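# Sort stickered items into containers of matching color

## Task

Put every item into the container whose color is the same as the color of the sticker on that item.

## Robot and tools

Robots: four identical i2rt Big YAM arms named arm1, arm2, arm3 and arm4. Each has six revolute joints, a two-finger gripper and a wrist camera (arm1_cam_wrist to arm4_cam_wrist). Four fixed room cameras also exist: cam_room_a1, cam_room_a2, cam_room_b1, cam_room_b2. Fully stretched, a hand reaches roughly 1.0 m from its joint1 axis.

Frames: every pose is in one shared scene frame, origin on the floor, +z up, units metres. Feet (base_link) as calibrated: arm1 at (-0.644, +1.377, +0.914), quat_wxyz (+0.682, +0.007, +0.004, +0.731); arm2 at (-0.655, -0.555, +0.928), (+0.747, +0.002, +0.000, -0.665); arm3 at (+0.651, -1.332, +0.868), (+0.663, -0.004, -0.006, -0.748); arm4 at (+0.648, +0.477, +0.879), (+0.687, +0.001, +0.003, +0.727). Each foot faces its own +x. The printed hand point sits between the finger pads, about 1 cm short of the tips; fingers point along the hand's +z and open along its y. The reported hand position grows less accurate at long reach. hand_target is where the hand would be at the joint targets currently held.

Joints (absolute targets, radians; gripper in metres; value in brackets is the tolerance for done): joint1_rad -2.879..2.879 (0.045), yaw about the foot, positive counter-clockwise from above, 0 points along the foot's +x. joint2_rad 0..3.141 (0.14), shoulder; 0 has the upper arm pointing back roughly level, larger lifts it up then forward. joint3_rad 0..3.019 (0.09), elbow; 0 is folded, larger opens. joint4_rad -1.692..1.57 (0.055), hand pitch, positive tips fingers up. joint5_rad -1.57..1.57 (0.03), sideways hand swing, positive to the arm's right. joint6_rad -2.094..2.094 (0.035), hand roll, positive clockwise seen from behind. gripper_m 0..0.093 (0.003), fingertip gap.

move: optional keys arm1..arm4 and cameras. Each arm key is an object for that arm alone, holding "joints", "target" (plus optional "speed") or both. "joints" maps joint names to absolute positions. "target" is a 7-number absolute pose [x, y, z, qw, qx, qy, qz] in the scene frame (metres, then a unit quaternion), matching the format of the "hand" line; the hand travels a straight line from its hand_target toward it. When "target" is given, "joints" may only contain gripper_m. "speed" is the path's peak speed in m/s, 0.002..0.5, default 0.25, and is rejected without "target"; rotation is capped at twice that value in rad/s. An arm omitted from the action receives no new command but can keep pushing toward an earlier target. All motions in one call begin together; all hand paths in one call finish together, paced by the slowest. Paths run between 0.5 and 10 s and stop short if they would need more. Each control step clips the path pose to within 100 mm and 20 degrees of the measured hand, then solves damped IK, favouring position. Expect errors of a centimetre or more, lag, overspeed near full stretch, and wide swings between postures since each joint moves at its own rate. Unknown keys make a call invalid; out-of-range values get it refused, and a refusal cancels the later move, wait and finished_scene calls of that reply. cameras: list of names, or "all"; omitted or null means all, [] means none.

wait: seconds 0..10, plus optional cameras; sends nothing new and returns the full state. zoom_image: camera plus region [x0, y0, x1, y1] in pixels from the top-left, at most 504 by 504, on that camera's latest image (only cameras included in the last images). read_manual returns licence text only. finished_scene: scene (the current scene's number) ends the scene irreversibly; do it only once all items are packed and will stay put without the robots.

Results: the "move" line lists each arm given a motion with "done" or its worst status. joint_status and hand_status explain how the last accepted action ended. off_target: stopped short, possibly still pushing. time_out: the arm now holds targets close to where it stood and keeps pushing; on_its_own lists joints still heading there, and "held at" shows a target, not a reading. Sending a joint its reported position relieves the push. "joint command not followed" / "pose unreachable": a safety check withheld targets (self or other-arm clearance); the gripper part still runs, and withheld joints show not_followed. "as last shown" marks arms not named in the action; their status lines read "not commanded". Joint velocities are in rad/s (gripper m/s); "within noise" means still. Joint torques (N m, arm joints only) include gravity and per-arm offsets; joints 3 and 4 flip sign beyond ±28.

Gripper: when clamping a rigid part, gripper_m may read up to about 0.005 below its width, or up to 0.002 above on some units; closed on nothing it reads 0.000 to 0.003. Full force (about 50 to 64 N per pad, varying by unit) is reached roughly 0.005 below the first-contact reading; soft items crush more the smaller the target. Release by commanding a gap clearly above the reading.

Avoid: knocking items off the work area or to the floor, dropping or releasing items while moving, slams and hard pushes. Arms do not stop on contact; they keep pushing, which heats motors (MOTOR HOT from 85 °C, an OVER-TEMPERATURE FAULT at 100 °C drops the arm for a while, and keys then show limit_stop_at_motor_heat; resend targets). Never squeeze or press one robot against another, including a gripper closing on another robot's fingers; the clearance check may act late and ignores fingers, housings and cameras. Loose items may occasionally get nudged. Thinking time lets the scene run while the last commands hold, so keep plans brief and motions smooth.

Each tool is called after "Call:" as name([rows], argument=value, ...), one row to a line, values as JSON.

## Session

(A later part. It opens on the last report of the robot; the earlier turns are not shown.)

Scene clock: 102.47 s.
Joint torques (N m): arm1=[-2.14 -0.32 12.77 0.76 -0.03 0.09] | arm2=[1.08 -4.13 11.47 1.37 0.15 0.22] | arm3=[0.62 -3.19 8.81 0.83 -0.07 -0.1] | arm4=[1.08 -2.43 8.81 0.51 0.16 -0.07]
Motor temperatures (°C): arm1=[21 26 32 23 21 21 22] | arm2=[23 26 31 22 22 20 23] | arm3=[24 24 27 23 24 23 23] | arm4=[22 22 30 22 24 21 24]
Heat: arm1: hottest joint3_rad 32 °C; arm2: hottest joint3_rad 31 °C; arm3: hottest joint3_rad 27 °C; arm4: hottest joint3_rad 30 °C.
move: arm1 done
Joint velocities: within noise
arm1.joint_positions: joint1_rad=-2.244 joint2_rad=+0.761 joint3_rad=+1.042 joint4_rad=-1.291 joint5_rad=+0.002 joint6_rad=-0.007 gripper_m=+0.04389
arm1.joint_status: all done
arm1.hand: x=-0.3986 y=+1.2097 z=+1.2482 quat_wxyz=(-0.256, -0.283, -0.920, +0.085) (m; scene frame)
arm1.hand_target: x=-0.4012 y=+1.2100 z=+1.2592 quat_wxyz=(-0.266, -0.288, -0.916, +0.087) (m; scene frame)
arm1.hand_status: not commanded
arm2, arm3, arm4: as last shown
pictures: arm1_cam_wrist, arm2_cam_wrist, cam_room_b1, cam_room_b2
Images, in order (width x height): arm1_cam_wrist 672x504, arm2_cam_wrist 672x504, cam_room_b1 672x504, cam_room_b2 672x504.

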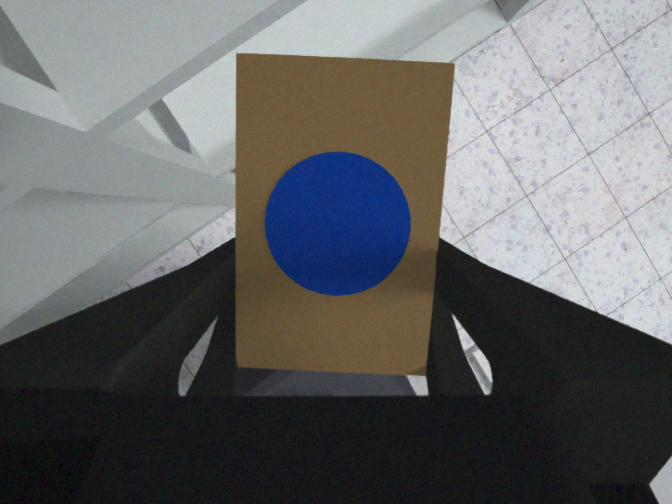

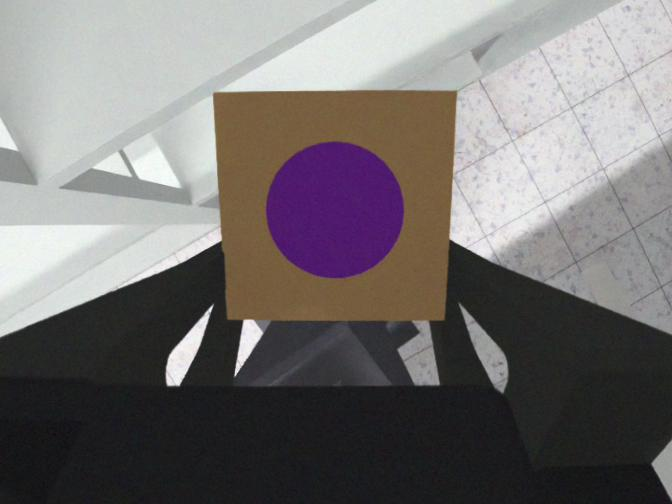

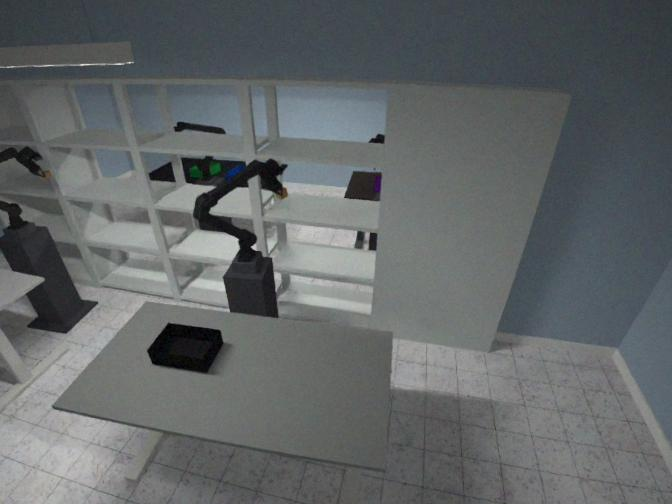

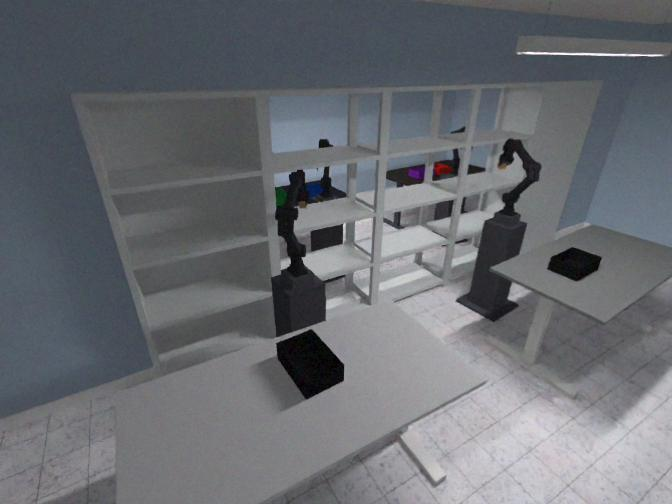

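Call:
move(arm1={"target":[0.0,0.93,1.09,0.195,0.2944,0.9336,-0.0615],"speed":0.35}, arm2={"target":[0.0,-0.94,1.09,0.1941,0.2568,0.9453,-0.0527],"speed":0.35}, cameras=[])

Call:
move(arm1={"target":[0.0,0.93,1.02,0.195,0.2944,0.9336,-0.0615],"speed":0.1}, arm2={"target":[0.0,-0.94,1.035,0.1941,0.2568,0.9453,-0.0527],"speed":0.1}, cameras=["arm1_cam_wrist","arm2_cam_wrist","cam_room_a1","cam_room_a2"])

Scene clock: 112.70 s.
Joint torques (N m): arm1=[-2.67 -21.77 17.31 0.79 -0.05 0.12] | arm2=[1.14 -23.71 16.58 0.9 0.13 0.22] | arm3=[0.67 -3.25 8.84 0.81 -0.07 -0.1] | arm4=[0.97 -2.32 8.88 0.69 0.16 -0.06]
Motor temperatures (°C): arm1=[21 26 34 23 21 21 22] | arm2=[23 26 32 22 22 20 24] | arm3=[24 24 27 23 24 23 23] | arm4=[22 22 30 22 24 21 24]
Heat: arm1: hottest joint3_rad 34 °C; arm2: hottest joint3_rad 32 °C; arm3: hottest joint3_rad 27 °C; arm4: hottest joint3_rad 30 °C.
move: arm1 off_target; arm2 off_target
Joint velocities: within noise
arm1.joint_positions: joint1_rad=-2.244 joint2_rad=+2.190 joint3_rad=+2.143 joint4_rad=-1.159 joint5_rad=-0.004 joint6_rad=-0.005 gripper_m=+0.04389
arm1.joint_status: not commanded
arm1.hand: x=-0.0112 y=+0.9415 z=+1.0549 quat_wxyz=(-0.166, -0.290, -0.941, +0.054) (m; scene frame)
arm1.hand_target: x=-0.0017 y=+0.9313 z=+1.0904 quat_wxyz=(-0.196, -0.294, -0.933, +0.062) (m; scene frame)
arm1.hand_status: off_target (0.039 m and 3.6 deg from the pose sent, 0.512 m and 7.8 deg at the start)
arm2.joint_positions: joint1_rad=+0.921 joint2_rad=+2.116 joint3_rad=+1.990 joint4_rad=-1.077 joint5_rad=+0.000 joint6_rad=-0.015 gripper_m=+0.05298
arm2.joint_status: not commanded
arm2.hand: x=-0.0149 y=-0.9337 z=+1.0697 quat_wxyz=(-0.176, -0.252, -0.950, +0.048) (m; scene frame)
arm2.hand_target: x=-0.0013 y=-0.9393 z=+1.0900 quat_wxyz=(-0.195, -0.257, -0.945, +0.053) (m; scene frame)
arm2.hand_status: off_target (0.026 m and 2.2 deg from the pose sent, 0.501 m and 10.0 deg at the start)
arm3.joint_positions: joint1_rad=-1.983 joint2_rad=+0.756 joint3_rad=+1.064 joint4_rad=-1.293 joint5_rad=+0.002 joint6_rad=+0.005 gripper_m=+0.09402
arm3.joint_status: not commanded
arm3.hand: x=+0.3987 y=-1.1773 z=+1.2160 quat_wxyz=(+0.070, -0.924, +0.256, +0.276) (m; scene frame)
arm3.hand_target: x=+0.4026 y=-1.1768 z=+1.2144 quat_wxyz=(+0.071, -0.924, +0.259, +0.274) (m; scene frame)
arm3.hand_status: not commanded
arm4.joint_positions: joint1_rad=+0.904 joint2_rad=+0.750 joint3_rad=+1.059 joint4_rad=-1.290 joint5_rad=-0.002 joint6_rad=+0.012 gripper_m=+0.09401
arm4.joint_status: not commanded
arm4.hand: x=+0.4108 y=+0.6457 z=+1.2297 quat_wxyz=(-0.082, +0.911, -0.293, -0.280) (m; scene frame)
arm4.hand_target: x=+0.4122 y=+0.6446 z=+1.2288 quat_wxyz=(-0.083, +0.914, -0.288, -0.275) (m; scene frame)
arm4.hand_status: not commanded
pictures: none
No camera images: "cameras" was empty.

Scene clock: 114.03 s.
Joint torques (N m): arm1=[-2.14 -20.25 11.45 1.52 -0.04 0.14] | arm2=[1.08 -22.95 10.47 2.41 0.14 0.21] | arm3=[0.67 -3.14 8.83 0.81 -0.08 -0.1] | arm4=[0.91 -2.37 8.83 0.58 0.15 -0.08]
Motor temperatures (°C): arm1=[21 26 34 23 21 21 22] | arm2=[23 26 32 22 22 20 24] | arm3=[24 24 27 23 24 23 23] | arm4=[22 22 30 22 24 21 24]
Heat: arm1: hottest joint3_rad 34 °C; arm2: hottest joint3_rad 32 °C; arm3: hottest joint3_rad 27 °C; arm4: hottest joint3_rad 30 °C.
move: arm1 done; arm2 off_target
Joint velocities: within noise
arm1.joint_positions: joint1_rad=-2.244 joint2_rad=+2.202 joint3_rad=+2.067 joint4_rad=-1.025 joint5_rad=-0.004 joint6_rad=-0.004 gripper_m=+0.04389
arm1.joint_status: not commanded
arm1.hand: x=-0.0028 y=+0.9355 z=+1.0222 quat_wxyz=(-0.188, -0.289, -0.937, +0.060) (m; scene frame)
arm1.hand_target: x=+0.0000 y=+0.9302 z=+1.0200 quat_wxyz=(-0.195, -0.294, -0.934, +0.061) (m; scene frame)
arm1.hand_status: done (0.007 m and 1.1 deg from the pose sent, 0.038 m and 3.6 deg at the start)
arm2.joint_positions: joint1_rad=+0.921 joint2_rad=+2.129 joint3_rad=+1.966 joint4_rad=-0.987 joint5_rad=+0.000 joint6_rad=-0.015 gripper_m=+0.05298
arm2.joint_status: not commanded
arm2.hand: x=-0.0033 y=-0.9406 z=+1.0571 quat_wxyz=(-0.201, -0.251, -0.945, +0.055) (m; scene frame)
arm2.hand_target: x=-0.0007 y=-0.9397 z=+1.0352 quat_wxyz=(-0.194, -0.257, -0.945, +0.053) (m; scene frame)
arm2.hand_status: off_target (0.022 m and 1.1 deg from the pose sent, 0.038 m and 2.2 deg at the start)
arm3, arm4: as last shown
pictures: arm1_cam_wrist, arm2_cam_wrist, cam_room_a1, cam_room_a2
Images, in order (width x height): arm1_cam_wrist 672x504, arm2_cam_wrist 672x504, cam_room_a1 672x504, cam_room_a2 672x504.

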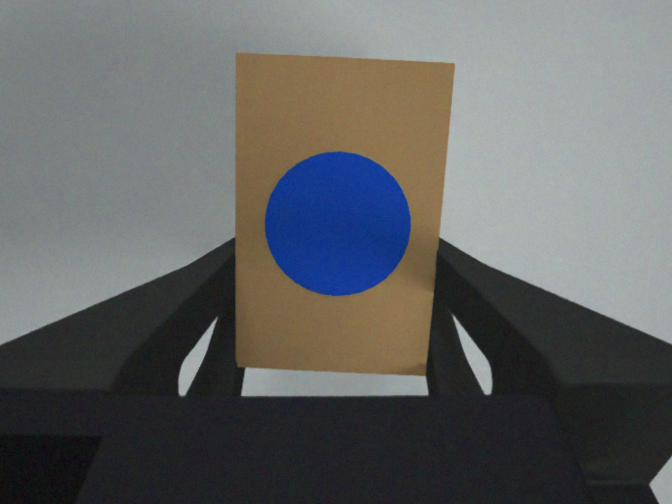

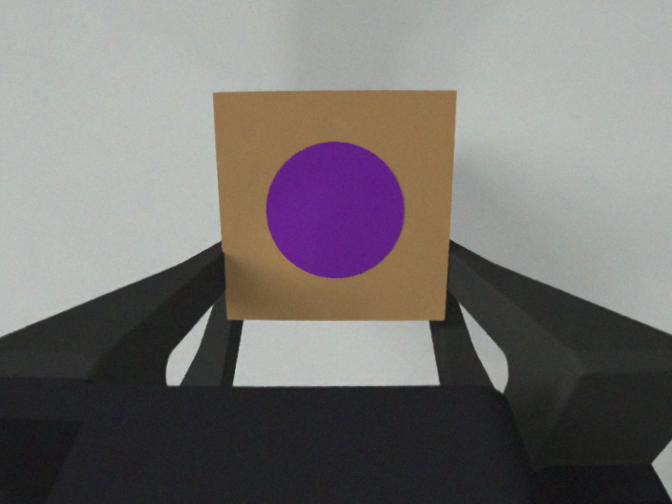

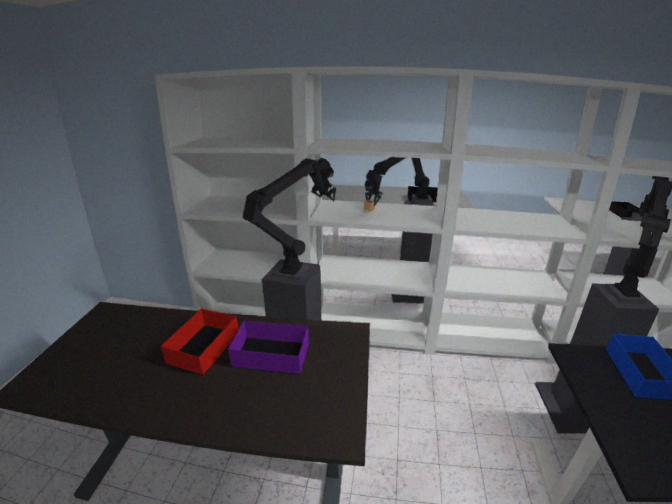

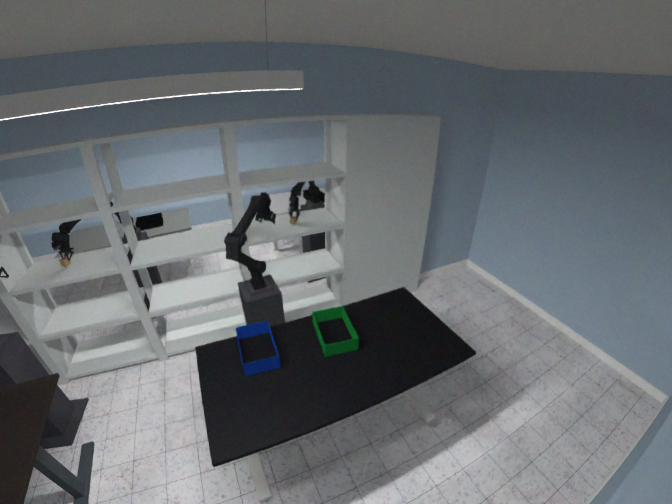

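Call:
zoom_image(camera="cam_room_a1", region=[330, 160, 410, 240])

Call:
zoom_image(camera="cam_room_a2", region=[260, 160, 340, 240])

Call:
move(arm1={"target":[0.0,0.93,1.005,0.195,0.2944,0.9336,-0.0615],"speed":0.06}, arm2={"target":[0.0,-0.94,1.02,0.1941,0.2568,0.9453,-0.0527],"speed":0.06}, cameras=[])

Scaled by 6.300.

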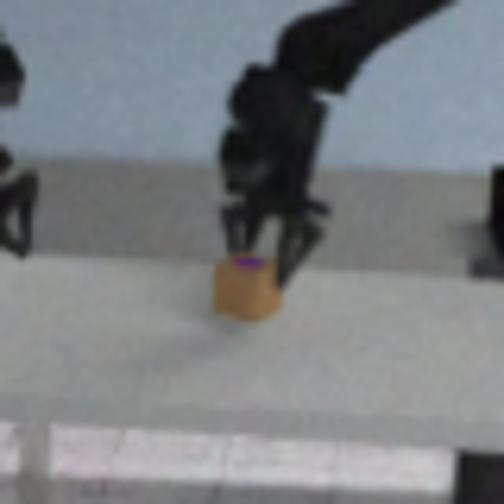

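Scaled by 6.300.

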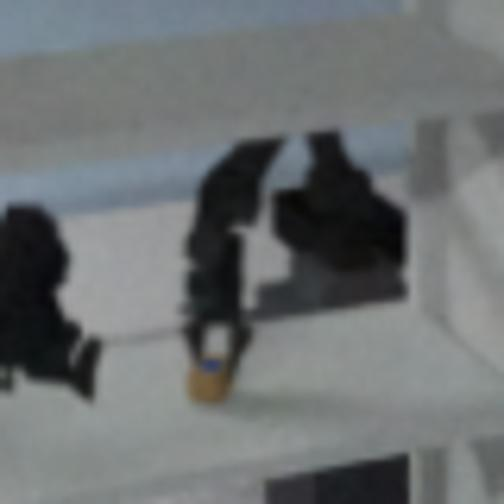

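Scene clock: 120.37 s.
Joint torques (N m): arm1=[-2.55 -19.37 11.03 1.7 -0.02 0.11] | arm2=[1.03 -22.36 10.19 2.48 0.15 0.22] | arm3=[0.56 -3.08 8.81 0.77 -0.07 -0.1] | arm4=[1.14 -2.08 8.91 0.69 0.15 -0.08]
Motor temperatures (°C): arm1=[21 26 33 23 21 21 22] | arm2=[23 27 32 22 22 20 24] | arm3=[24 24 27 23 24 23 23] | arm4=[22 22 30 22 24 21 24]
Heat: arm1: hottest joint3_rad 33 °C; arm2: hottest joint3_rad 32 °C; arm3: hottest joint3_rad 27 °C; arm4: hottest joint3_rad 30 °C.
move: arm1 off_target; arm2 off_target
Joint velocities: within noise
arm1.joint_positions: joint1_rad=-2.244 joint2_rad=+2.203 joint3_rad=+2.046 joint4_rad=-0.991 joint5_rad=-0.004 joint6_rad=-0.004 gripper_m=+0.04389
arm1.joint_status: not commanded
arm1.hand: x=-0.0014 y=+0.9346 z=+1.0151 quat_wxyz=(-0.193, -0.289, -0.936, +0.062) (m; scene frame)
arm1.hand_target: x=-0.0002 y=+0.9303 z=+1.0050 quat_wxyz=(-0.195, -0.294, -0.934, +0.061) (m; scene frame)
arm1.hand_status: off_target (0.011 m and 0.7 deg from the pose sent, 0.018 m and 1.1 deg at the start)
arm2.joint_positions: joint1_rad=+0.921 joint2_rad=+2.135 joint3_rad=+1.944 joint4_rad=-0.954 joint5_rad=+0.000 joint6_rad=-0.015 gripper_m=+0.05298
arm2.joint_status: not commanded
arm2.hand: x=-0.0024 y=-0.9410 z=+1.0457 quat_wxyz=(-0.204, -0.251, -0.945, +0.056) (m; scene frame)
arm2.hand_target: x=-0.0008 y=-0.9396 z=+1.0204 quat_wxyz=(-0.194, -0.257, -0.945, +0.053) (m; scene frame)
arm2.hand_status: off_target (0.026 m and 1.3 deg from the pose sent, 0.037 m and 1.1 deg at the start)
arm3, arm4: as last shown
pictures: none
No camera images: "cameras" was empty.

Call:
move(arm1={"target":[0.0,0.93,0.99,0.195,0.2944,0.9336,-0.0615],"speed":0.06}, arm2={"target":[0.0,-0.94,1.005,0.1941,0.2568,0.9453,-0.0527],"speed":0.06}, cameras=["arm1_cam_wrist","arm2_cam_wrist"])

Scene clock: 125.87 s.
Joint torques (N m): arm1=[-1.85 -19.43 9.85 1.96 0.04 0.11] | arm2=[1.08 -22.3 9.89 2.41 0.14 0.2] | arm3=[0.62 -3.14 8.79 0.8 -0.08 -0.1] | arm4=[0.44 -2.02 8.8 0.66 0.17 -0.09]
Motor temperatures (°C): arm1=[21 26 34 23 21 21 22] | arm2=[23 27 32 22 22 20 24] | arm3=[24 24 27 23 24 23 23] | arm4=[22 22 30 22 24 21 24]
Heat: arm1: hottest joint3_rad 34 °C; arm2: hottest joint3_rad 32 °C; arm3: hottest joint3_rad 27 °C; arm4: hottest joint3_rad 30 °C.
move: arm1 off_target; arm2 off_target
Joint velocities: within noise
arm1.joint_positions: joint1_rad=-2.244 joint2_rad=+2.203 joint3_rad=+2.036 joint4_rad=-0.959 joint5_rad=-0.005 joint6_rad=-0.003 gripper_m=+0.04389
arm1.joint_status: not commanded
arm1.hand: x=+0.0022 y=+0.9323 z=+1.0135 quat_wxyz=(-0.204, -0.288, -0.933, +0.065) (m; scene frame)
arm1.hand_target: x=-0.0005 y=+0.9305 z=+0.9901 quat_wxyz=(-0.195, -0.294, -0.934, +0.062) (m; scene frame)
arm1.hand_status: off_target (0.024 m and 1.3 deg from the pose sent, 0.026 m and 0.7 deg at the start)
arm2.joint_positions: joint1_rad=+0.921 joint2_rad=+2.140 joint3_rad=+1.925 joint4_rad=-0.921 joint5_rad=+0.001 joint6_rad=-0.014 gripper_m=+0.05298
arm2.joint_status: not commanded
arm2.hand: x=-0.0010 y=-0.9419 z=+1.0363 quat_wxyz=(-0.208, -0.251, -0.944, +0.057) (m; scene frame)
arm2.hand_target: x=-0.0011 y=-0.9395 z=+1.0054 quat_wxyz=(-0.194, -0.257, -0.945, +0.053) (m; scene frame)
arm2.hand_status: off_target (0.031 m and 1.8 deg from the pose sent, 0.041 m and 1.3 deg at the start)
arm3, arm4: as last shown
pictures: arm1_cam_wrist, arm2_cam_wrist
Images, in order (width x height): arm1_cam_wrist 672x504, arm2_cam_wrist 672x504.

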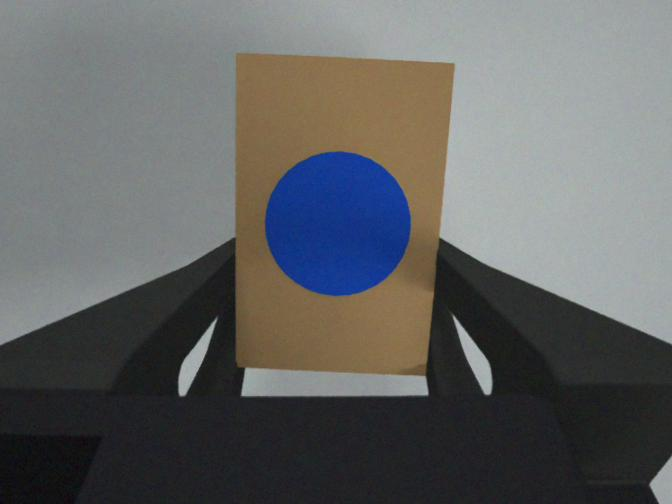

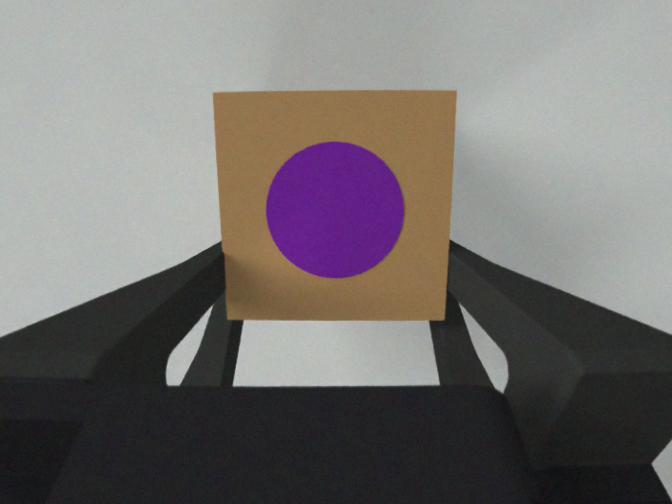

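Call:
move(arm1={"joints":{"gripper_m":0.07},"target":[0.0,0.93,1.01,0.195,0.2944,0.9336,-0.0615]}, arm2={"target":[0.0,-0.94,0.993,0.1941,0.2568,0.9453,-0.0527],"speed":0.06}, cameras=["arm1_cam_wrist","cam_room_a1"])

Call:
zoom_image(camera="cam_room_a1", region=[330, 160, 410, 240])

Scene clock: 130.67 s.
Joint torques (N m): arm1=[-2.37 -20.6 13.35 0.57 0.05 0.11] | arm2=[1.08 -21.42 9.05 2.47 0.13 0.2] | arm3=[0.56 -3.14 8.85 0.8 -0.08 -0.11] | arm4=[0.67 -1.9 8.84 0.64 0.16 -0.08]
Motor temperatures (°C): arm1=[21 26 33 23 21 21 22] | arm2=[23 27 32 22 22 20 24] | arm3=[24 24 27 23 24 23 23] | arm4=[22 22 30 22 24 21 24]
Heat: arm1: hottest joint3_rad 33 °C; arm2: hottest joint3_rad 32 °C; arm3: hottest joint3_rad 27 °C; arm4: hottest joint3_rad 30 °C.
move: arm1 done; arm2 off_target
Joint velocities: within noise
arm1.joint_positions: joint1_rad=-2.244 joint2_rad=+2.206 joint3_rad=+2.029 joint4_rad=-0.972 joint5_rad=-0.006 joint6_rad=-0.003 gripper_m=+0.06996
arm1.joint_status: all done
arm1.hand: x=-0.0022 y=+0.9353 z=+1.0057 quat_wxyz=(-0.193, -0.289, -0.936, +0.061) (m; scene frame)
arm1.hand_target: x=-0.0001 y=+0.9302 z=+1.0100 quat_wxyz=(-0.195, -0.294, -0.934, +0.061) (m; scene frame)
arm1.hand_status: done (0.007 m and 0.7 deg from the pose sent, 0.005 m and 1.3 deg at the start)
arm2.joint_positions: joint1_rad=+0.921 joint2_rad=+2.140 joint3_rad=+1.917 joint4_rad=-0.896 joint5_rad=+0.001 joint6_rad=-0.014 gripper_m=+0.05298
arm2.joint_status: not commanded
arm2.hand: x=+0.0017 y=-0.9435 z=+1.0351 quat_wxyz=(-0.216, -0.250, -0.942, +0.059) (m; scene frame)
arm2.hand_target: x=-0.0017 y=-0.9392 z=+0.9938 quat_wxyz=(-0.194, -0.257, -0.945, +0.053) (m; scene frame)
arm2.hand_status: off_target (0.042 m and 2.7 deg from the pose sent, 0.043 m and 1.8 deg at the start)
arm3, arm4: as last shown
pictures: arm1_cam_wrist, cam_room_a1
Images, in order (width x height): arm1_cam_wrist 672x504, cam_room_a1 672x504.

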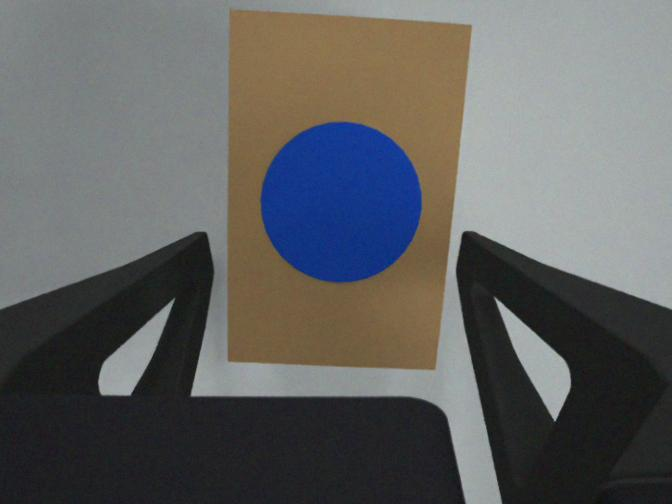

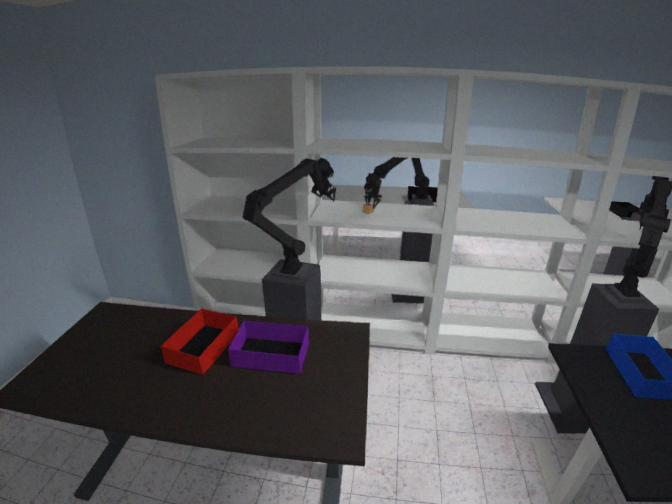

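Scaled by 6.300.

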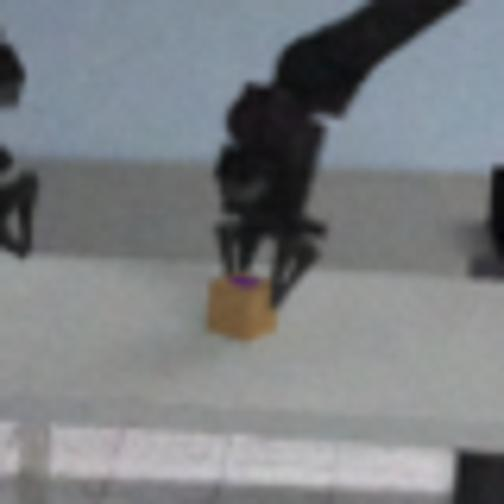

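Call:
move(arm2={"target":[0,-0.94,1.033,0.1941,0.2568,0.9453,-0.0527],"joints":{"gripper_m":0.08}}, arm1={"joints":{"gripper_m":0.093}}, cameras=["arm2_cam_wrist","arm1_cam_wrist"])

Call:
move(arm1={"target":[-0.05,0.967,1.12,0.195,0.2944,0.9336,-0.0615],"speed":0.15}, arm2={"target":[-0.05,-0.91,1.13,0.1941,0.2568,0.9453,-0.0527],"joints":{"gripper_m":0.093},"speed":0.15}, cameras=["arm2_cam_wrist","arm1_cam_wrist"])

Scene clock: 168.87 s.
Joint torques (N m): arm1=[-1.55 -20.89 13.27 0.65 0.06 0.11] | arm2=[1.03 -23.77 14.53 0.95 0.11 0.19] | arm3=[0.73 -3.14 8.8 0.76 -0.09 -0.1] | arm4=[0.91 -2.02 8.83 0.61 0.16 -0.1]
Motor temperatures (°C): arm1=[21 26 36 23 21 21 21] | arm2=[23 29 30 22 22 20 24] | arm3=[24 24 27 23 24 23 23] | arm4=[22 22 31 22 24 21 24]
Heat: arm1: hottest joint3_rad 36 °C; arm2: hottest joint3_rad 30 °C; arm3: hottest joint3_rad 27 °C; arm4: hottest joint3_rad 31 °C.
move: arm1 done; arm2 off_target
Joint velocities: within noise
arm1.joint_positions: joint1_rad=-2.244 joint2_rad=+2.206 joint3_rad=+2.029 joint4_rad=-0.972 joint5_rad=-0.006 joint6_rad=-0.003 gripper_m=+0.09294
arm1.joint_status: all done
arm1.hand: x=-0.0022 y=+0.9353 z=+1.0057 quat_wxyz=(-0.193, -0.289, -0.936, +0.061) (m; scene frame)
arm1.hand_target: x=-0.0001 y=+0.9302 z=+1.0100 quat_wxyz=(-0.195, -0.294, -0.934, +0.061) (m; scene frame)
arm1.hand_status: not commanded
arm2.joint_positions: joint1_rad=+0.921 joint2_rad=+2.142 joint3_rad=+1.911 joint4_rad=-0.947 joint5_rad=+0.001 joint6_rad=-0.013 gripper_m=+0.07993
arm2.joint_status: all done
arm2.hand: x=-0.0098 y=-0.9367 z=+1.0257 quat_wxyz=(-0.188, -0.252, -0.948, +0.051) (m; scene frame)
arm2.hand_target: x=-0.0004 y=-0.9398 z=+1.0331 quat_wxyz=(-0.195, -0.257, -0.945, +0.053) (m; scene frame)
arm2.hand_status: off_target (0.013 m and 0.9 deg from the pose sent, 0.004 m and 2.8 deg at the start)
arm3, arm4: as last shown
pictures: arm1_cam_wrist, arm2_cam_wrist
Images, in order (width x height): arm1_cam_wrist 672x504, arm2_cam_wrist 672x504.

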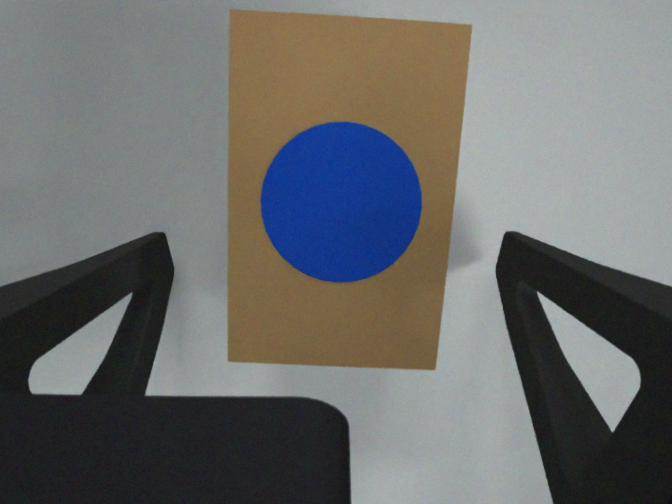

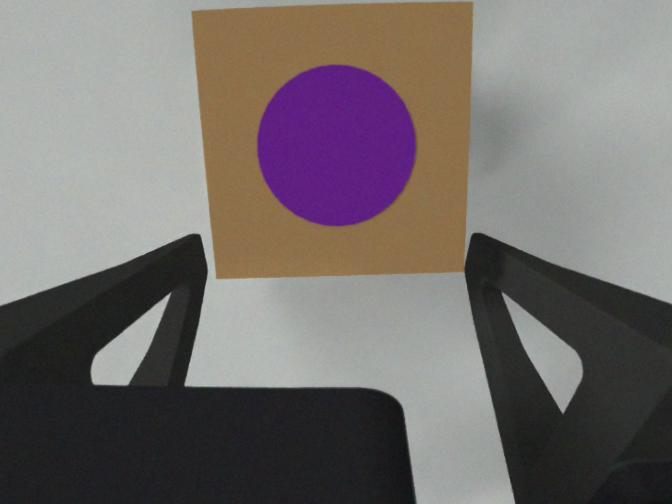

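Scene clock: 170.47 s.
Joint torques (N m): arm1=[-2.55 -19.55 11.3 0.81 0.06 0.11] | arm2=[1.08 -23.18 10.09 1.01 0.14 0.21] | arm3=[0.5 -3.08 8.83 0.76 -0.08 -0.11] | arm4=[1.03 -2.37 8.9 0.57 0.15 -0.08]
Motor temperatures (°C): arm1=[21 26 36 23 21 21 21] | arm2=[23 28 30 22 22 20 24] | arm3=[24 24 27 23 24 23 23] | arm4=[22 22 31 22 24 21 24]
Heat: arm1: hottest joint3_rad 36 °C; arm2: hottest joint3_rad 30 °C; arm3: hottest joint3_rad 27 °C; arm4: hottest joint3_rad 31 °C.
move: arm1 done; arm2 done
Joint velocities: within noise
arm1.joint_positions: joint1_rad=-2.244 joint2_rad=+1.990 joint3_rad=+1.953 joint4_rad=-1.106 joint5_rad=-0.006 joint6_rad=-0.002 gripper_m=+0.09294
arm1.joint_status: not commanded
arm1.hand: x=-0.0463 y=+0.9667 z=+1.1144 quat_wxyz=(-0.196, -0.289, -0.935, +0.062) (m; scene frame)
arm1.hand_target: x=-0.0499 y=+0.9671 z=+1.1199 quat_wxyz=(-0.195, -0.294, -0.934, +0.061) (m; scene frame)
arm1.hand_status: done (0.007 m and 0.6 deg from the pose sent, 0.128 m and 0.7 deg at the start)
arm2.joint_positions: joint1_rad=+0.921 joint2_rad=+1.950 joint3_rad=+1.882 joint4_rad=-1.073 joint5_rad=+0.001 joint6_rad=-0.013 gripper_m=+0.09290
arm2.joint_status: all done
arm2.hand: x=-0.0453 y=-0.9163 z=+1.1358 quat_wxyz=(-0.206, -0.251, -0.944, +0.056) (m; scene frame)
arm2.hand_target: x=-0.0500 y=-0.9102 z=+1.1300 quat_wxyz=(-0.194, -0.257, -0.945, +0.053) (m; scene frame)
arm2.hand_status: done (0.010 m and 1.6 deg from the pose sent, 0.115 m and 0.9 deg at the start)
arm3, arm4: as last shown
pictures: arm1_cam_wrist, arm2_cam_wrist
Images, in order (width x height): arm1_cam_wrist 672x504, arm2_cam_wrist 672x504.

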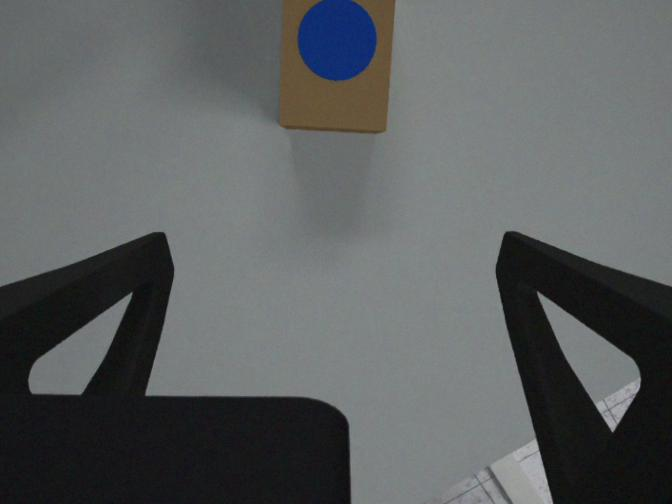

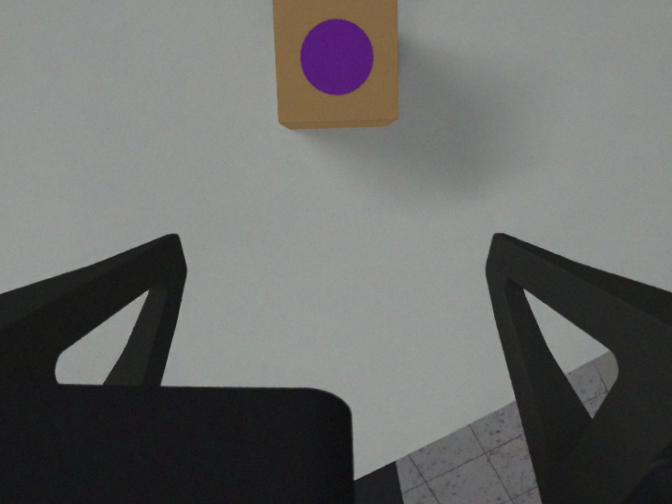

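Call:
move(arm1={"target":[-0.39,1.2,1.23,0.195,0.2944,0.9336,-0.0615],"speed":0.3}, arm2={"target":[-0.41,-0.7,1.25,0.1941,0.2568,0.9453,-0.0527],"speed":0.3}, arm4={"target":[0.055,0.9,1.13,-0.0727,0.9254,-0.2918,-0.2307],"joints":{"gripper_m":0.093},"speed":0.3}, arm3={"target":[0.05,-0.968,1.13,-0.0648,0.9348,-0.26,-0.233],"joints":{"gripper_m":0.093},"speed":0.3}, cameras=["arm3_cam_wrist","arm4_cam_wrist"])

Scene clock: 179.33 s.
Joint torques (N m): arm1=[-3.08 -0.32 11.17 0.7 -0.07 0.01] | arm2=[1.44 -3.14 9.88 1.07 0.14 0.22] | arm3=[1.08 -22.24 13.98 0.55 0.13 -0.1] | arm4=[0.38 -21.83 12.72 0.5 0.19 -0.1]
Motor temperatures (°C): arm1=[21 27 35 23 21 21 21] | arm2=[23 28 30 22 22 20 24] | arm3=[24 24 28 23 24 23 23] | arm4=[22 22 31 22 24 21 24]
Heat: arm1: hottest joint3_rad 35 °C; arm2: hottest joint3_rad 30 °C; arm3: hottest joint3_rad 28 °C; arm4: hottest joint3_rad 31 °C.
move: arm1 done; arm2 off_target; arm3 off_target; arm4 off_target
Joint velocities: within noise
arm1.joint_positions: joint1_rad=-2.250 joint2_rad=+0.862 joint3_rad=+1.083 joint4_rad=-1.346 joint5_rad=-0.009 joint6_rad=-0.002 gripper_m=+0.09294
arm1.joint_status: not commanded
arm1.hand: x=-0.3876 y=+1.2021 z=+1.2336 quat_wxyz=(-0.204, -0.291, -0.933, +0.064) (m; scene frame)
arm1.hand_target: x=-0.3901 y=+1.2001 z=+1.2300 quat_wxyz=(-0.195, -0.295, -0.934, +0.061) (m; scene frame)
arm1.hand_status: done (0.005 m and 1.2 deg from the pose sent, 0.431 m and 0.6 deg at the start)
arm2.joint_positions: joint1_rad=+0.921 joint2_rad=+0.822 joint3_rad=+1.088 joint4_rad=-1.396 joint5_rad=+0.002 joint6_rad=-0.011 gripper_m=+0.09290
arm2.joint_status: not commanded
arm2.hand: x=-0.4087 y=-0.7029 z=+1.2604 quat_wxyz=(-0.211, -0.252, -0.943, +0.058) (m; scene frame)
arm2.hand_target: x=-0.4101 y=-0.7000 z=+1.2502 quat_wxyz=(-0.194, -0.257, -0.945, +0.053) (m; scene frame)
arm2.hand_status: off_target (0.011 m and 2.1 deg from the pose sent, 0.439 m and 1.6 deg at the start)
arm3.joint_positions: joint1_rad=-1.983 joint2_rad=+1.876 joint3_rad=+1.851 joint4_rad=-1.099 joint5_rad=+0.010 joint6_rad=+0.005 gripper_m=+0.09307
arm3.joint_status: all done
arm3.hand: x=+0.0588 y=-0.9768 z=+1.1020 quat_wxyz=(+0.056, -0.940, +0.261, +0.210) (m; scene frame)
arm3.hand_target: x=+0.0512 y=-0.9688 z=+1.1301 quat_wxyz=(+0.065, -0.935, +0.260, +0.233) (m; scene frame)
arm3.hand_status: off_target (0.031 m and 2.9 deg from the pose sent, 0.416 m and 5.2 deg at the start)
arm4.joint_positions: joint1_rad=+0.904 joint2_rad=+1.956 joint3_rad=+1.947 joint4_rad=-1.106 joint5_rad=-0.001 joint6_rad=+0.007 gripper_m=+0.09311
arm4.joint_status: all done
arm4.hand: x=+0.0615 y=+0.8897 z=+1.1121 quat_wxyz=(-0.064, +0.928, -0.297, -0.218) (m; scene frame)
arm4.hand_target: x=+0.0557 y=+0.8993 z=+1.1298 quat_wxyz=(-0.073, +0.925, -0.292, -0.231) (m; scene frame)
arm4.hand_status: off_target (0.022 m and 1.9 deg from the pose sent, 0.449 m and 6.0 deg at the start)
pictures: arm3_cam_wrist, arm4_cam_wrist
Images, in order (width x height): arm3_cam_wrist 672x504, arm4_cam_wrist 672x504.

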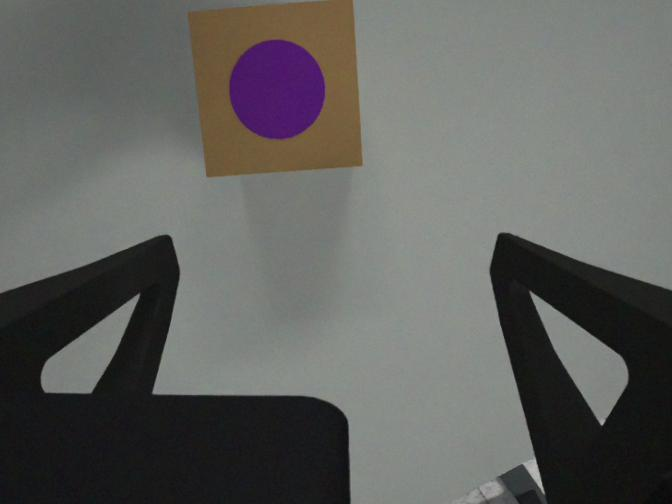

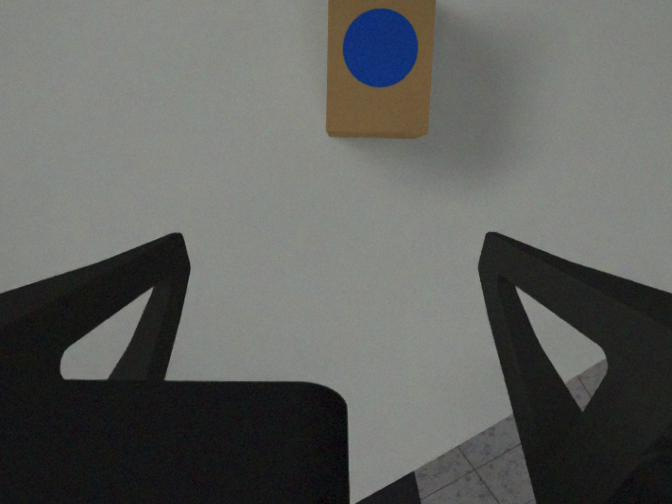

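Call:
move(arm4={"target":[0.050,0.925,1.105,-0.0748,0.9228,-0.2998,-0.2301],"speed":0.2}, arm3={"target":[0.042,-0.984,1.135,-0.0567,0.9433,-0.2273,-0.2352],"speed":0.2}, cameras=["arm3_cam_wrist","arm4_cam_wrist"])

Scene clock: 198.10 s.
Joint torques (N m): arm1=[-2.78 -0.85 11.25 0.76 -0.02 -0.02] | arm2=[1.38 -3.19 9.89 1.06 0.14 0.21] | arm3=[2.55 -22.53 14.04 0.53 -0.09 -0.12] | arm4=[0.67 -21.54 12.74 1.22 0.07 -0.1]
Motor temperatures (°C): arm1=[21 26 34 23 21 21 21] | arm2=[23 27 30 22 22 20 23] | arm3=[24 24 31 23 24 23 23] | arm4=[22 22 38 22 24 21 24]
Heat: arm1: hottest joint3_rad 34 °C; arm2: hottest joint3_rad 30 °C; arm3: hottest joint3_rad 31 °C; arm4: hottest joint3_rad 38 °C.
move: arm3 off_target; arm4 off_target
Joint velocities: within noise
arm1, arm2: as last shown
arm3.joint_positions: joint1_rad=-1.982 joint2_rad=+1.876 joint3_rad=+1.858 joint4_rad=-1.111 joint5_rad=-0.008 joint6_rad=-0.035 gripper_m=+0.09307
arm3.joint_status: not commanded
arm3.hand: x=+0.0576 y=-0.9807 z=+1.1042 quat_wxyz=(+0.051, -0.947, +0.240, +0.209) (m; scene frame)
arm3.hand_target: x=+0.0435 y=-0.9848 z=+1.1350 quat_wxyz=(+0.057, -0.943, +0.227, +0.236) (m; scene frame)
arm3.hand_status: off_target (0.035 m and 3.4 deg from the pose sent, 0.038 m and 4.9 deg at the start)
arm4.joint_positions: joint1_rad=+0.875 joint2_rad=+2.002 joint3_rad=+1.972 joint4_rad=-1.098 joint5_rad=-0.001 joint6_rad=+0.001 gripper_m=+0.09311
arm4.joint_status: not commanded
arm4.hand: x=+0.0642 y=+0.9132 z=+1.0931 quat_wxyz=(-0.066, +0.926, -0.307, -0.210) (m; scene frame)
arm4.hand_target: x=+0.0511 y=+0.9243 z=+1.1052 quat_wxyz=(-0.075, +0.923, -0.300, -0.230) (m; scene frame)
arm4.hand_status: off_target (0.022 m and 2.7 deg from the pose sent, 0.038 m and 2.0 deg at the start)
pictures: arm3_cam_wrist, arm4_cam_wrist
Images, in order (width x height): arm3_cam_wrist 672x504, arm4_cam_wrist 672x504.

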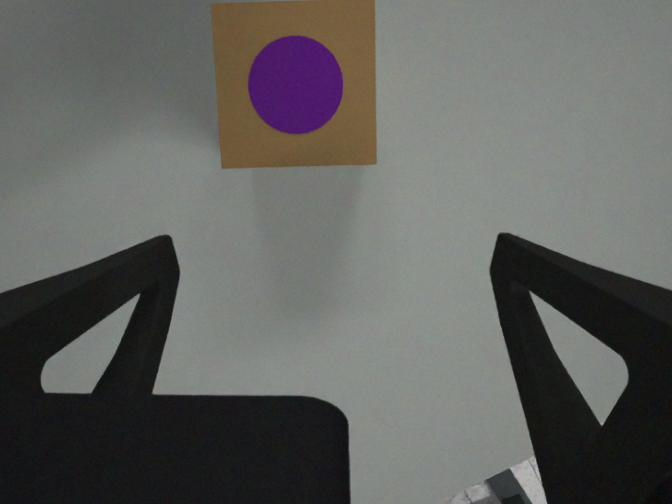

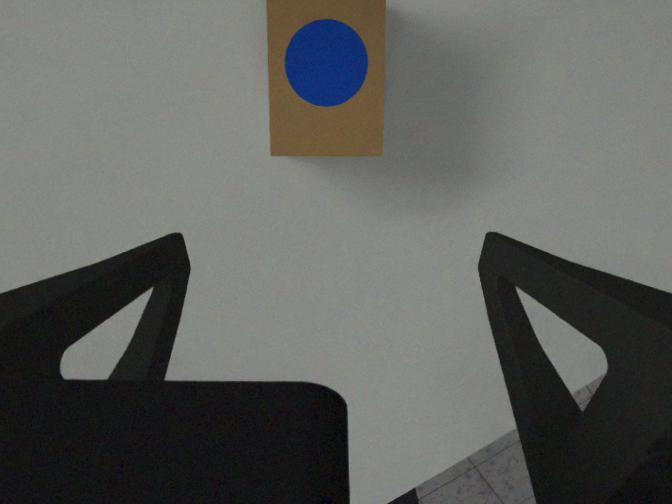

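Call:
move(arm4={"target":[0.009,0.951,1.02,-0.0748,0.9228,-0.2998,-0.2301],"speed":0.2}, arm3={"target":[0.034,-1.000,1.125,-0.0567,0.9433,-0.2273,-0.2352],"speed":0.2}, cameras=["arm3_cam_wrist","arm4_cam_wrist"])

Scene clock: 213.57 s.
Joint torques (N m): arm1=[-3.02 -0.91 11.11 0.7 -0.04 0.02] | arm2=[1.44 -3.25 9.87 1.06 0.15 0.21] | arm3=[2.14 -22.71 11.86 1.43 0.12 0.01] | arm4=[0.62 -23.12 12.08 1.07 -0.03 -0.06]
Motor temperatures (°C): arm1=[21 26 33 23 21 21 21] | arm2=[23 26 30 22 22 20 23] | arm3=[24 24 33 23 24 23 23] | arm4=[22 23 38 22 24 21 24]
Heat: arm1: hottest joint3_rad 33 °C; arm2: hottest joint3_rad 30 °C; arm3: hottest joint3_rad 33 °C; arm4: hottest joint3_rad 38 °C.
move: arm3 off_target; arm4 off_target
Joint velocities: within noise
arm1, arm2: as last shown
arm3.joint_positions: joint1_rad=-1.948 joint2_rad=+1.876 joint3_rad=+1.858 joint4_rad=-1.106 joint5_rad=+0.000 joint6_rad=-0.026 gripper_m=+0.09307
arm3.joint_status: not commanded
arm3.hand: x=+0.0461 y=-0.9991 z=+1.1049 quat_wxyz=(+0.051, -0.949, +0.229, +0.212) (m; scene frame)
arm3.hand_target: x=+0.0347 y=-1.0005 z=+1.1251 quat_wxyz=(+0.056, -0.943, +0.227, +0.235) (m; scene frame)
arm3.hand_status: off_target (0.023 m and 2.8 deg from the pose sent, 0.037 m and 3.4 deg at the start)
arm4.joint_positions: joint1_rad=+0.882 joint2_rad=+2.167 joint3_rad=+2.050 joint4_rad=-0.989 joint5_rad=+0.004 joint6_rad=+0.000 gripper_m=+0.09304
arm4.joint_status: not commanded
arm4.hand: x=+0.0200 y=+0.9399 z=+1.0215 quat_wxyz=(-0.071, +0.924, -0.304, -0.220) (m; scene frame)
arm4.hand_target: x=+0.0097 y=+0.9504 z=+1.0201 quat_wxyz=(-0.075, +0.923, -0.300, -0.230) (m; scene frame)
arm4.hand_status: off_target (0.016 m and 1.4 deg from the pose sent, 0.099 m and 2.7 deg at the start)
pictures: arm3_cam_wrist, arm4_cam_wrist
Images, in order (width x height): arm3_cam_wrist 672x504, arm4_cam_wrist 672x504.

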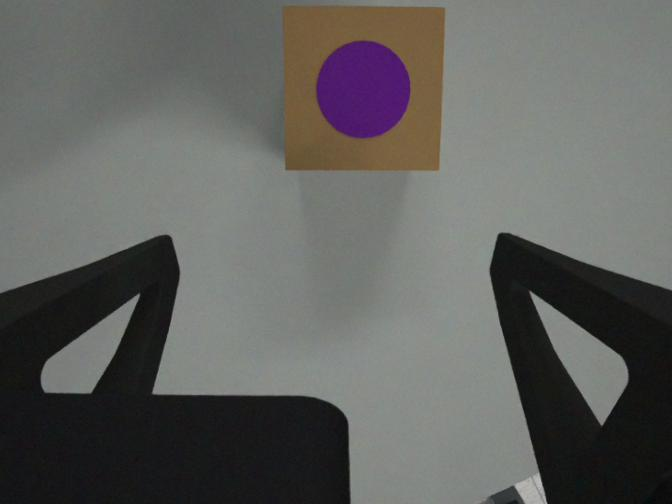

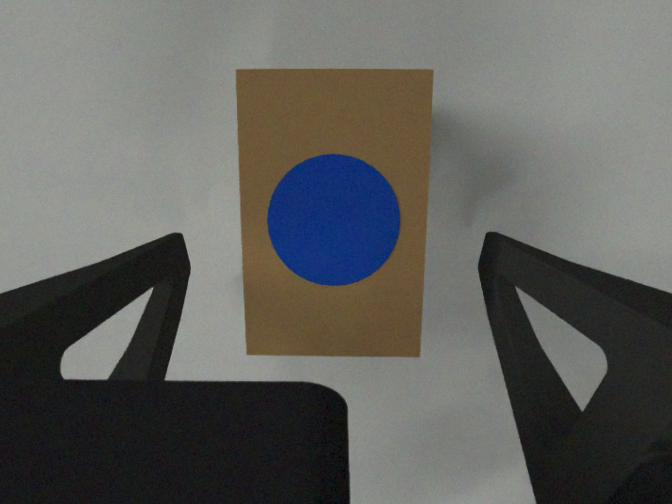

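Call:
move(arm4={"target":[0.011,0.951,1.009,-0.0748,0.9228,-0.2998,-0.2301],"speed":0.2}, arm3={"target":[0.025,-0.973,1.08,-0.0567,0.9433,-0.2273,-0.2352],"speed":0.2}, cameras=["arm3_cam_wrist"])

Call:
move(arm4={"joints":{"gripper_m":0.03}}, cameras=["arm3_cam_wrist","arm4_cam_wrist"])

Scene clock: 223.87 s.
Joint torques (N m): arm1=[-2.96 -0.91 10.89 0.8 -0.02 -0.02] | arm2=[1.49 -3.14 9.92 1.09 0.15 0.22] | arm3=[0.5 -22.77 10.51 1.48 -0.07 -0.11] | arm4=[0.67 -23.41 10 1.32 -0.03 -0.05]
Motor temperatures (°C): arm1=[21 25 33 23 21 21 21] | arm2=[23 26 30 22 22 20 23] | arm3=[24 24 33 23 24 23 23] | arm4=[22 25 40 22 24 21 24]
Heat: arm1: hottest joint3_rad 33 °C; arm2: hottest joint3_rad 30 °C; arm3: hottest joint3_rad 33 °C; arm4: hottest joint3_rad 40 °C.
move: arm3 off_target; arm4 off_target
Joint velocities: within noise
arm1, arm2: as last shown
arm3.joint_positions: joint1_rad=-1.955 joint2_rad=+1.933 joint3_rad=+1.858 joint4_rad=-1.022 joint5_rad=-0.009 joint6_rad=-0.038 gripper_m=+0.09307
arm3.joint_status: not commanded
arm3.hand: x=+0.0267 y=-0.9849 z=+1.0752 quat_wxyz=(+0.052, -0.946, +0.226, +0.225) (m; scene frame)
arm3.hand_target: x=+0.0253 y=-0.9731 z=+1.0800 quat_wxyz=(+0.057, -0.943, +0.227, +0.235) (m; scene frame)
arm3.hand_status: off_target (0.013 m and 1.3 deg from the pose sent, 0.042 m and 2.8 deg at the start)
arm4.joint_positions: joint1_rad=+0.882 joint2_rad=+2.167 joint3_rad=+2.050 joint4_rad=-0.966 joint5_rad=+0.004 joint6_rad=+0.000 gripper_m=+0.09304
arm4.joint_status: not commanded
arm4.hand: x=+0.0159 y=+0.9429 z=+1.0241 quat_wxyz=(-0.074, +0.922, -0.303, -0.230) (m; scene frame)
arm4.hand_target: x=+0.0116 y=+0.9504 z=+1.0091 quat_wxyz=(-0.075, +0.923, -0.300, -0.230) (m; scene frame)
arm4.hand_status: off_target (0.018 m and 0.4 deg from the pose sent, 0.019 m and 1.4 deg at the start)
pictures: arm3_cam_wrist
Images, in order (width x height): arm3_cam_wrist 672x504.

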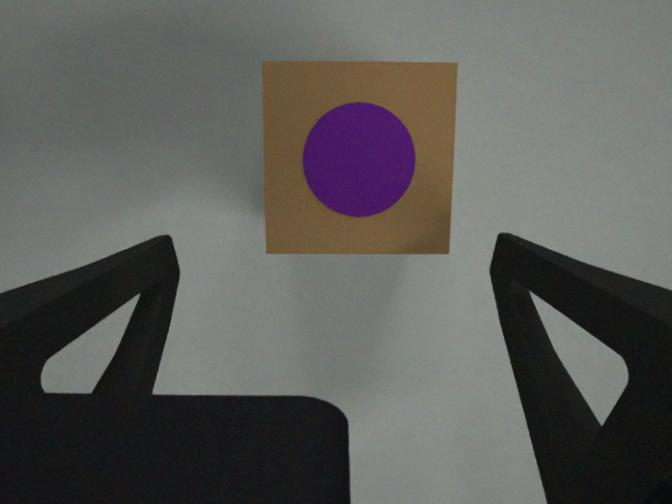

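Scene clock: 224.50 s.
Joint torques (N m): arm1=[-2.43 -0.73 11.08 0.72 -0.04 0.02] | arm2=[1.38 -3.19 9.89 1.13 0.15 0.21] | arm3=[0.38 -22.59 10.45 1.47 -0.08 -0.13] | arm4=[0.26 -23.47 10.17 1.32 -0.02 -0.08]
Motor temperatures (°C): arm1=[21 25 33 23 21 21 21] | arm2=[23 26 30 22 22 20 23] | arm3=[24 24 33 23 24 23 23] | arm4=[22 25 40 22 24 21 24]
Heat: arm1: hottest joint3_rad 33 °C; arm2: hottest joint3_rad 30 °C; arm3: hottest joint3_rad 33 °C; arm4: hottest joint3_rad 40 °C.
move: arm4 off_target
Joint velocities: within noise
arm1, arm2, arm3: as last shown
arm3.hand: x=+0.0267 y=-0.9849 z=+1.0752 quat_wxyz=(+0.052, -0.946, +0.225, +0.225) (m; scene frame)
arm4.joint_positions: joint1_rad=+0.882 joint2_rad=+2.167 joint3_rad=+2.050 joint4_rad=-0.966 joint5_rad=+0.004 joint6_rad=+0.000 gripper_m=+0.04400
arm4.joint_status: gripper_m off_target (ended at +0.04403, target +0.03000)
arm4.hand: x=+0.0159 y=+0.9428 z=+1.0241 quat_wxyz=(-0.074, +0.922, -0.303, -0.230) (m; scene frame)
arm4.hand_target: x=+0.0116 y=+0.9504 z=+1.0091 quat_wxyz=(-0.075, +0.923, -0.300, -0.230) (m; scene frame)
arm4.hand_status: not commanded
pictures: arm3_cam_wrist, arm4_cam_wrist
Images, in order (width x height): arm3_cam_wrist 672x504, arm4_cam_wrist 672x504.

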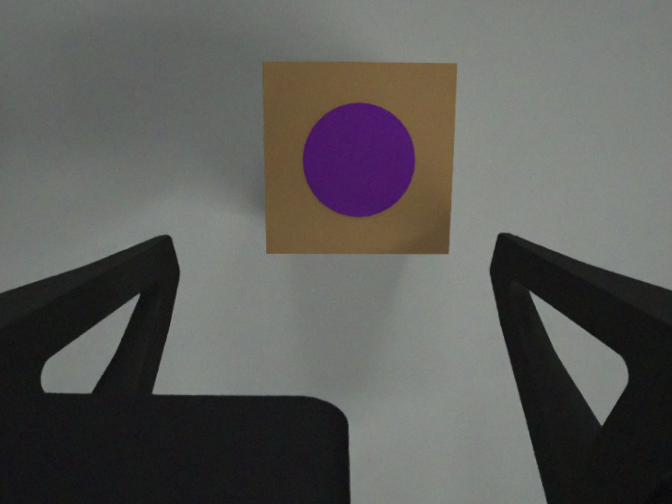

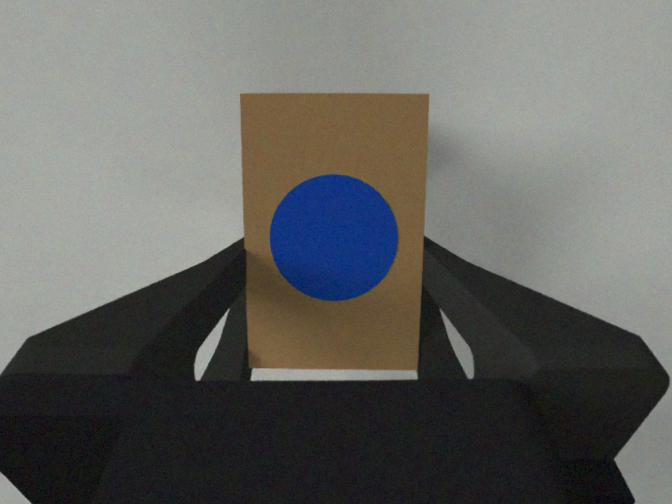

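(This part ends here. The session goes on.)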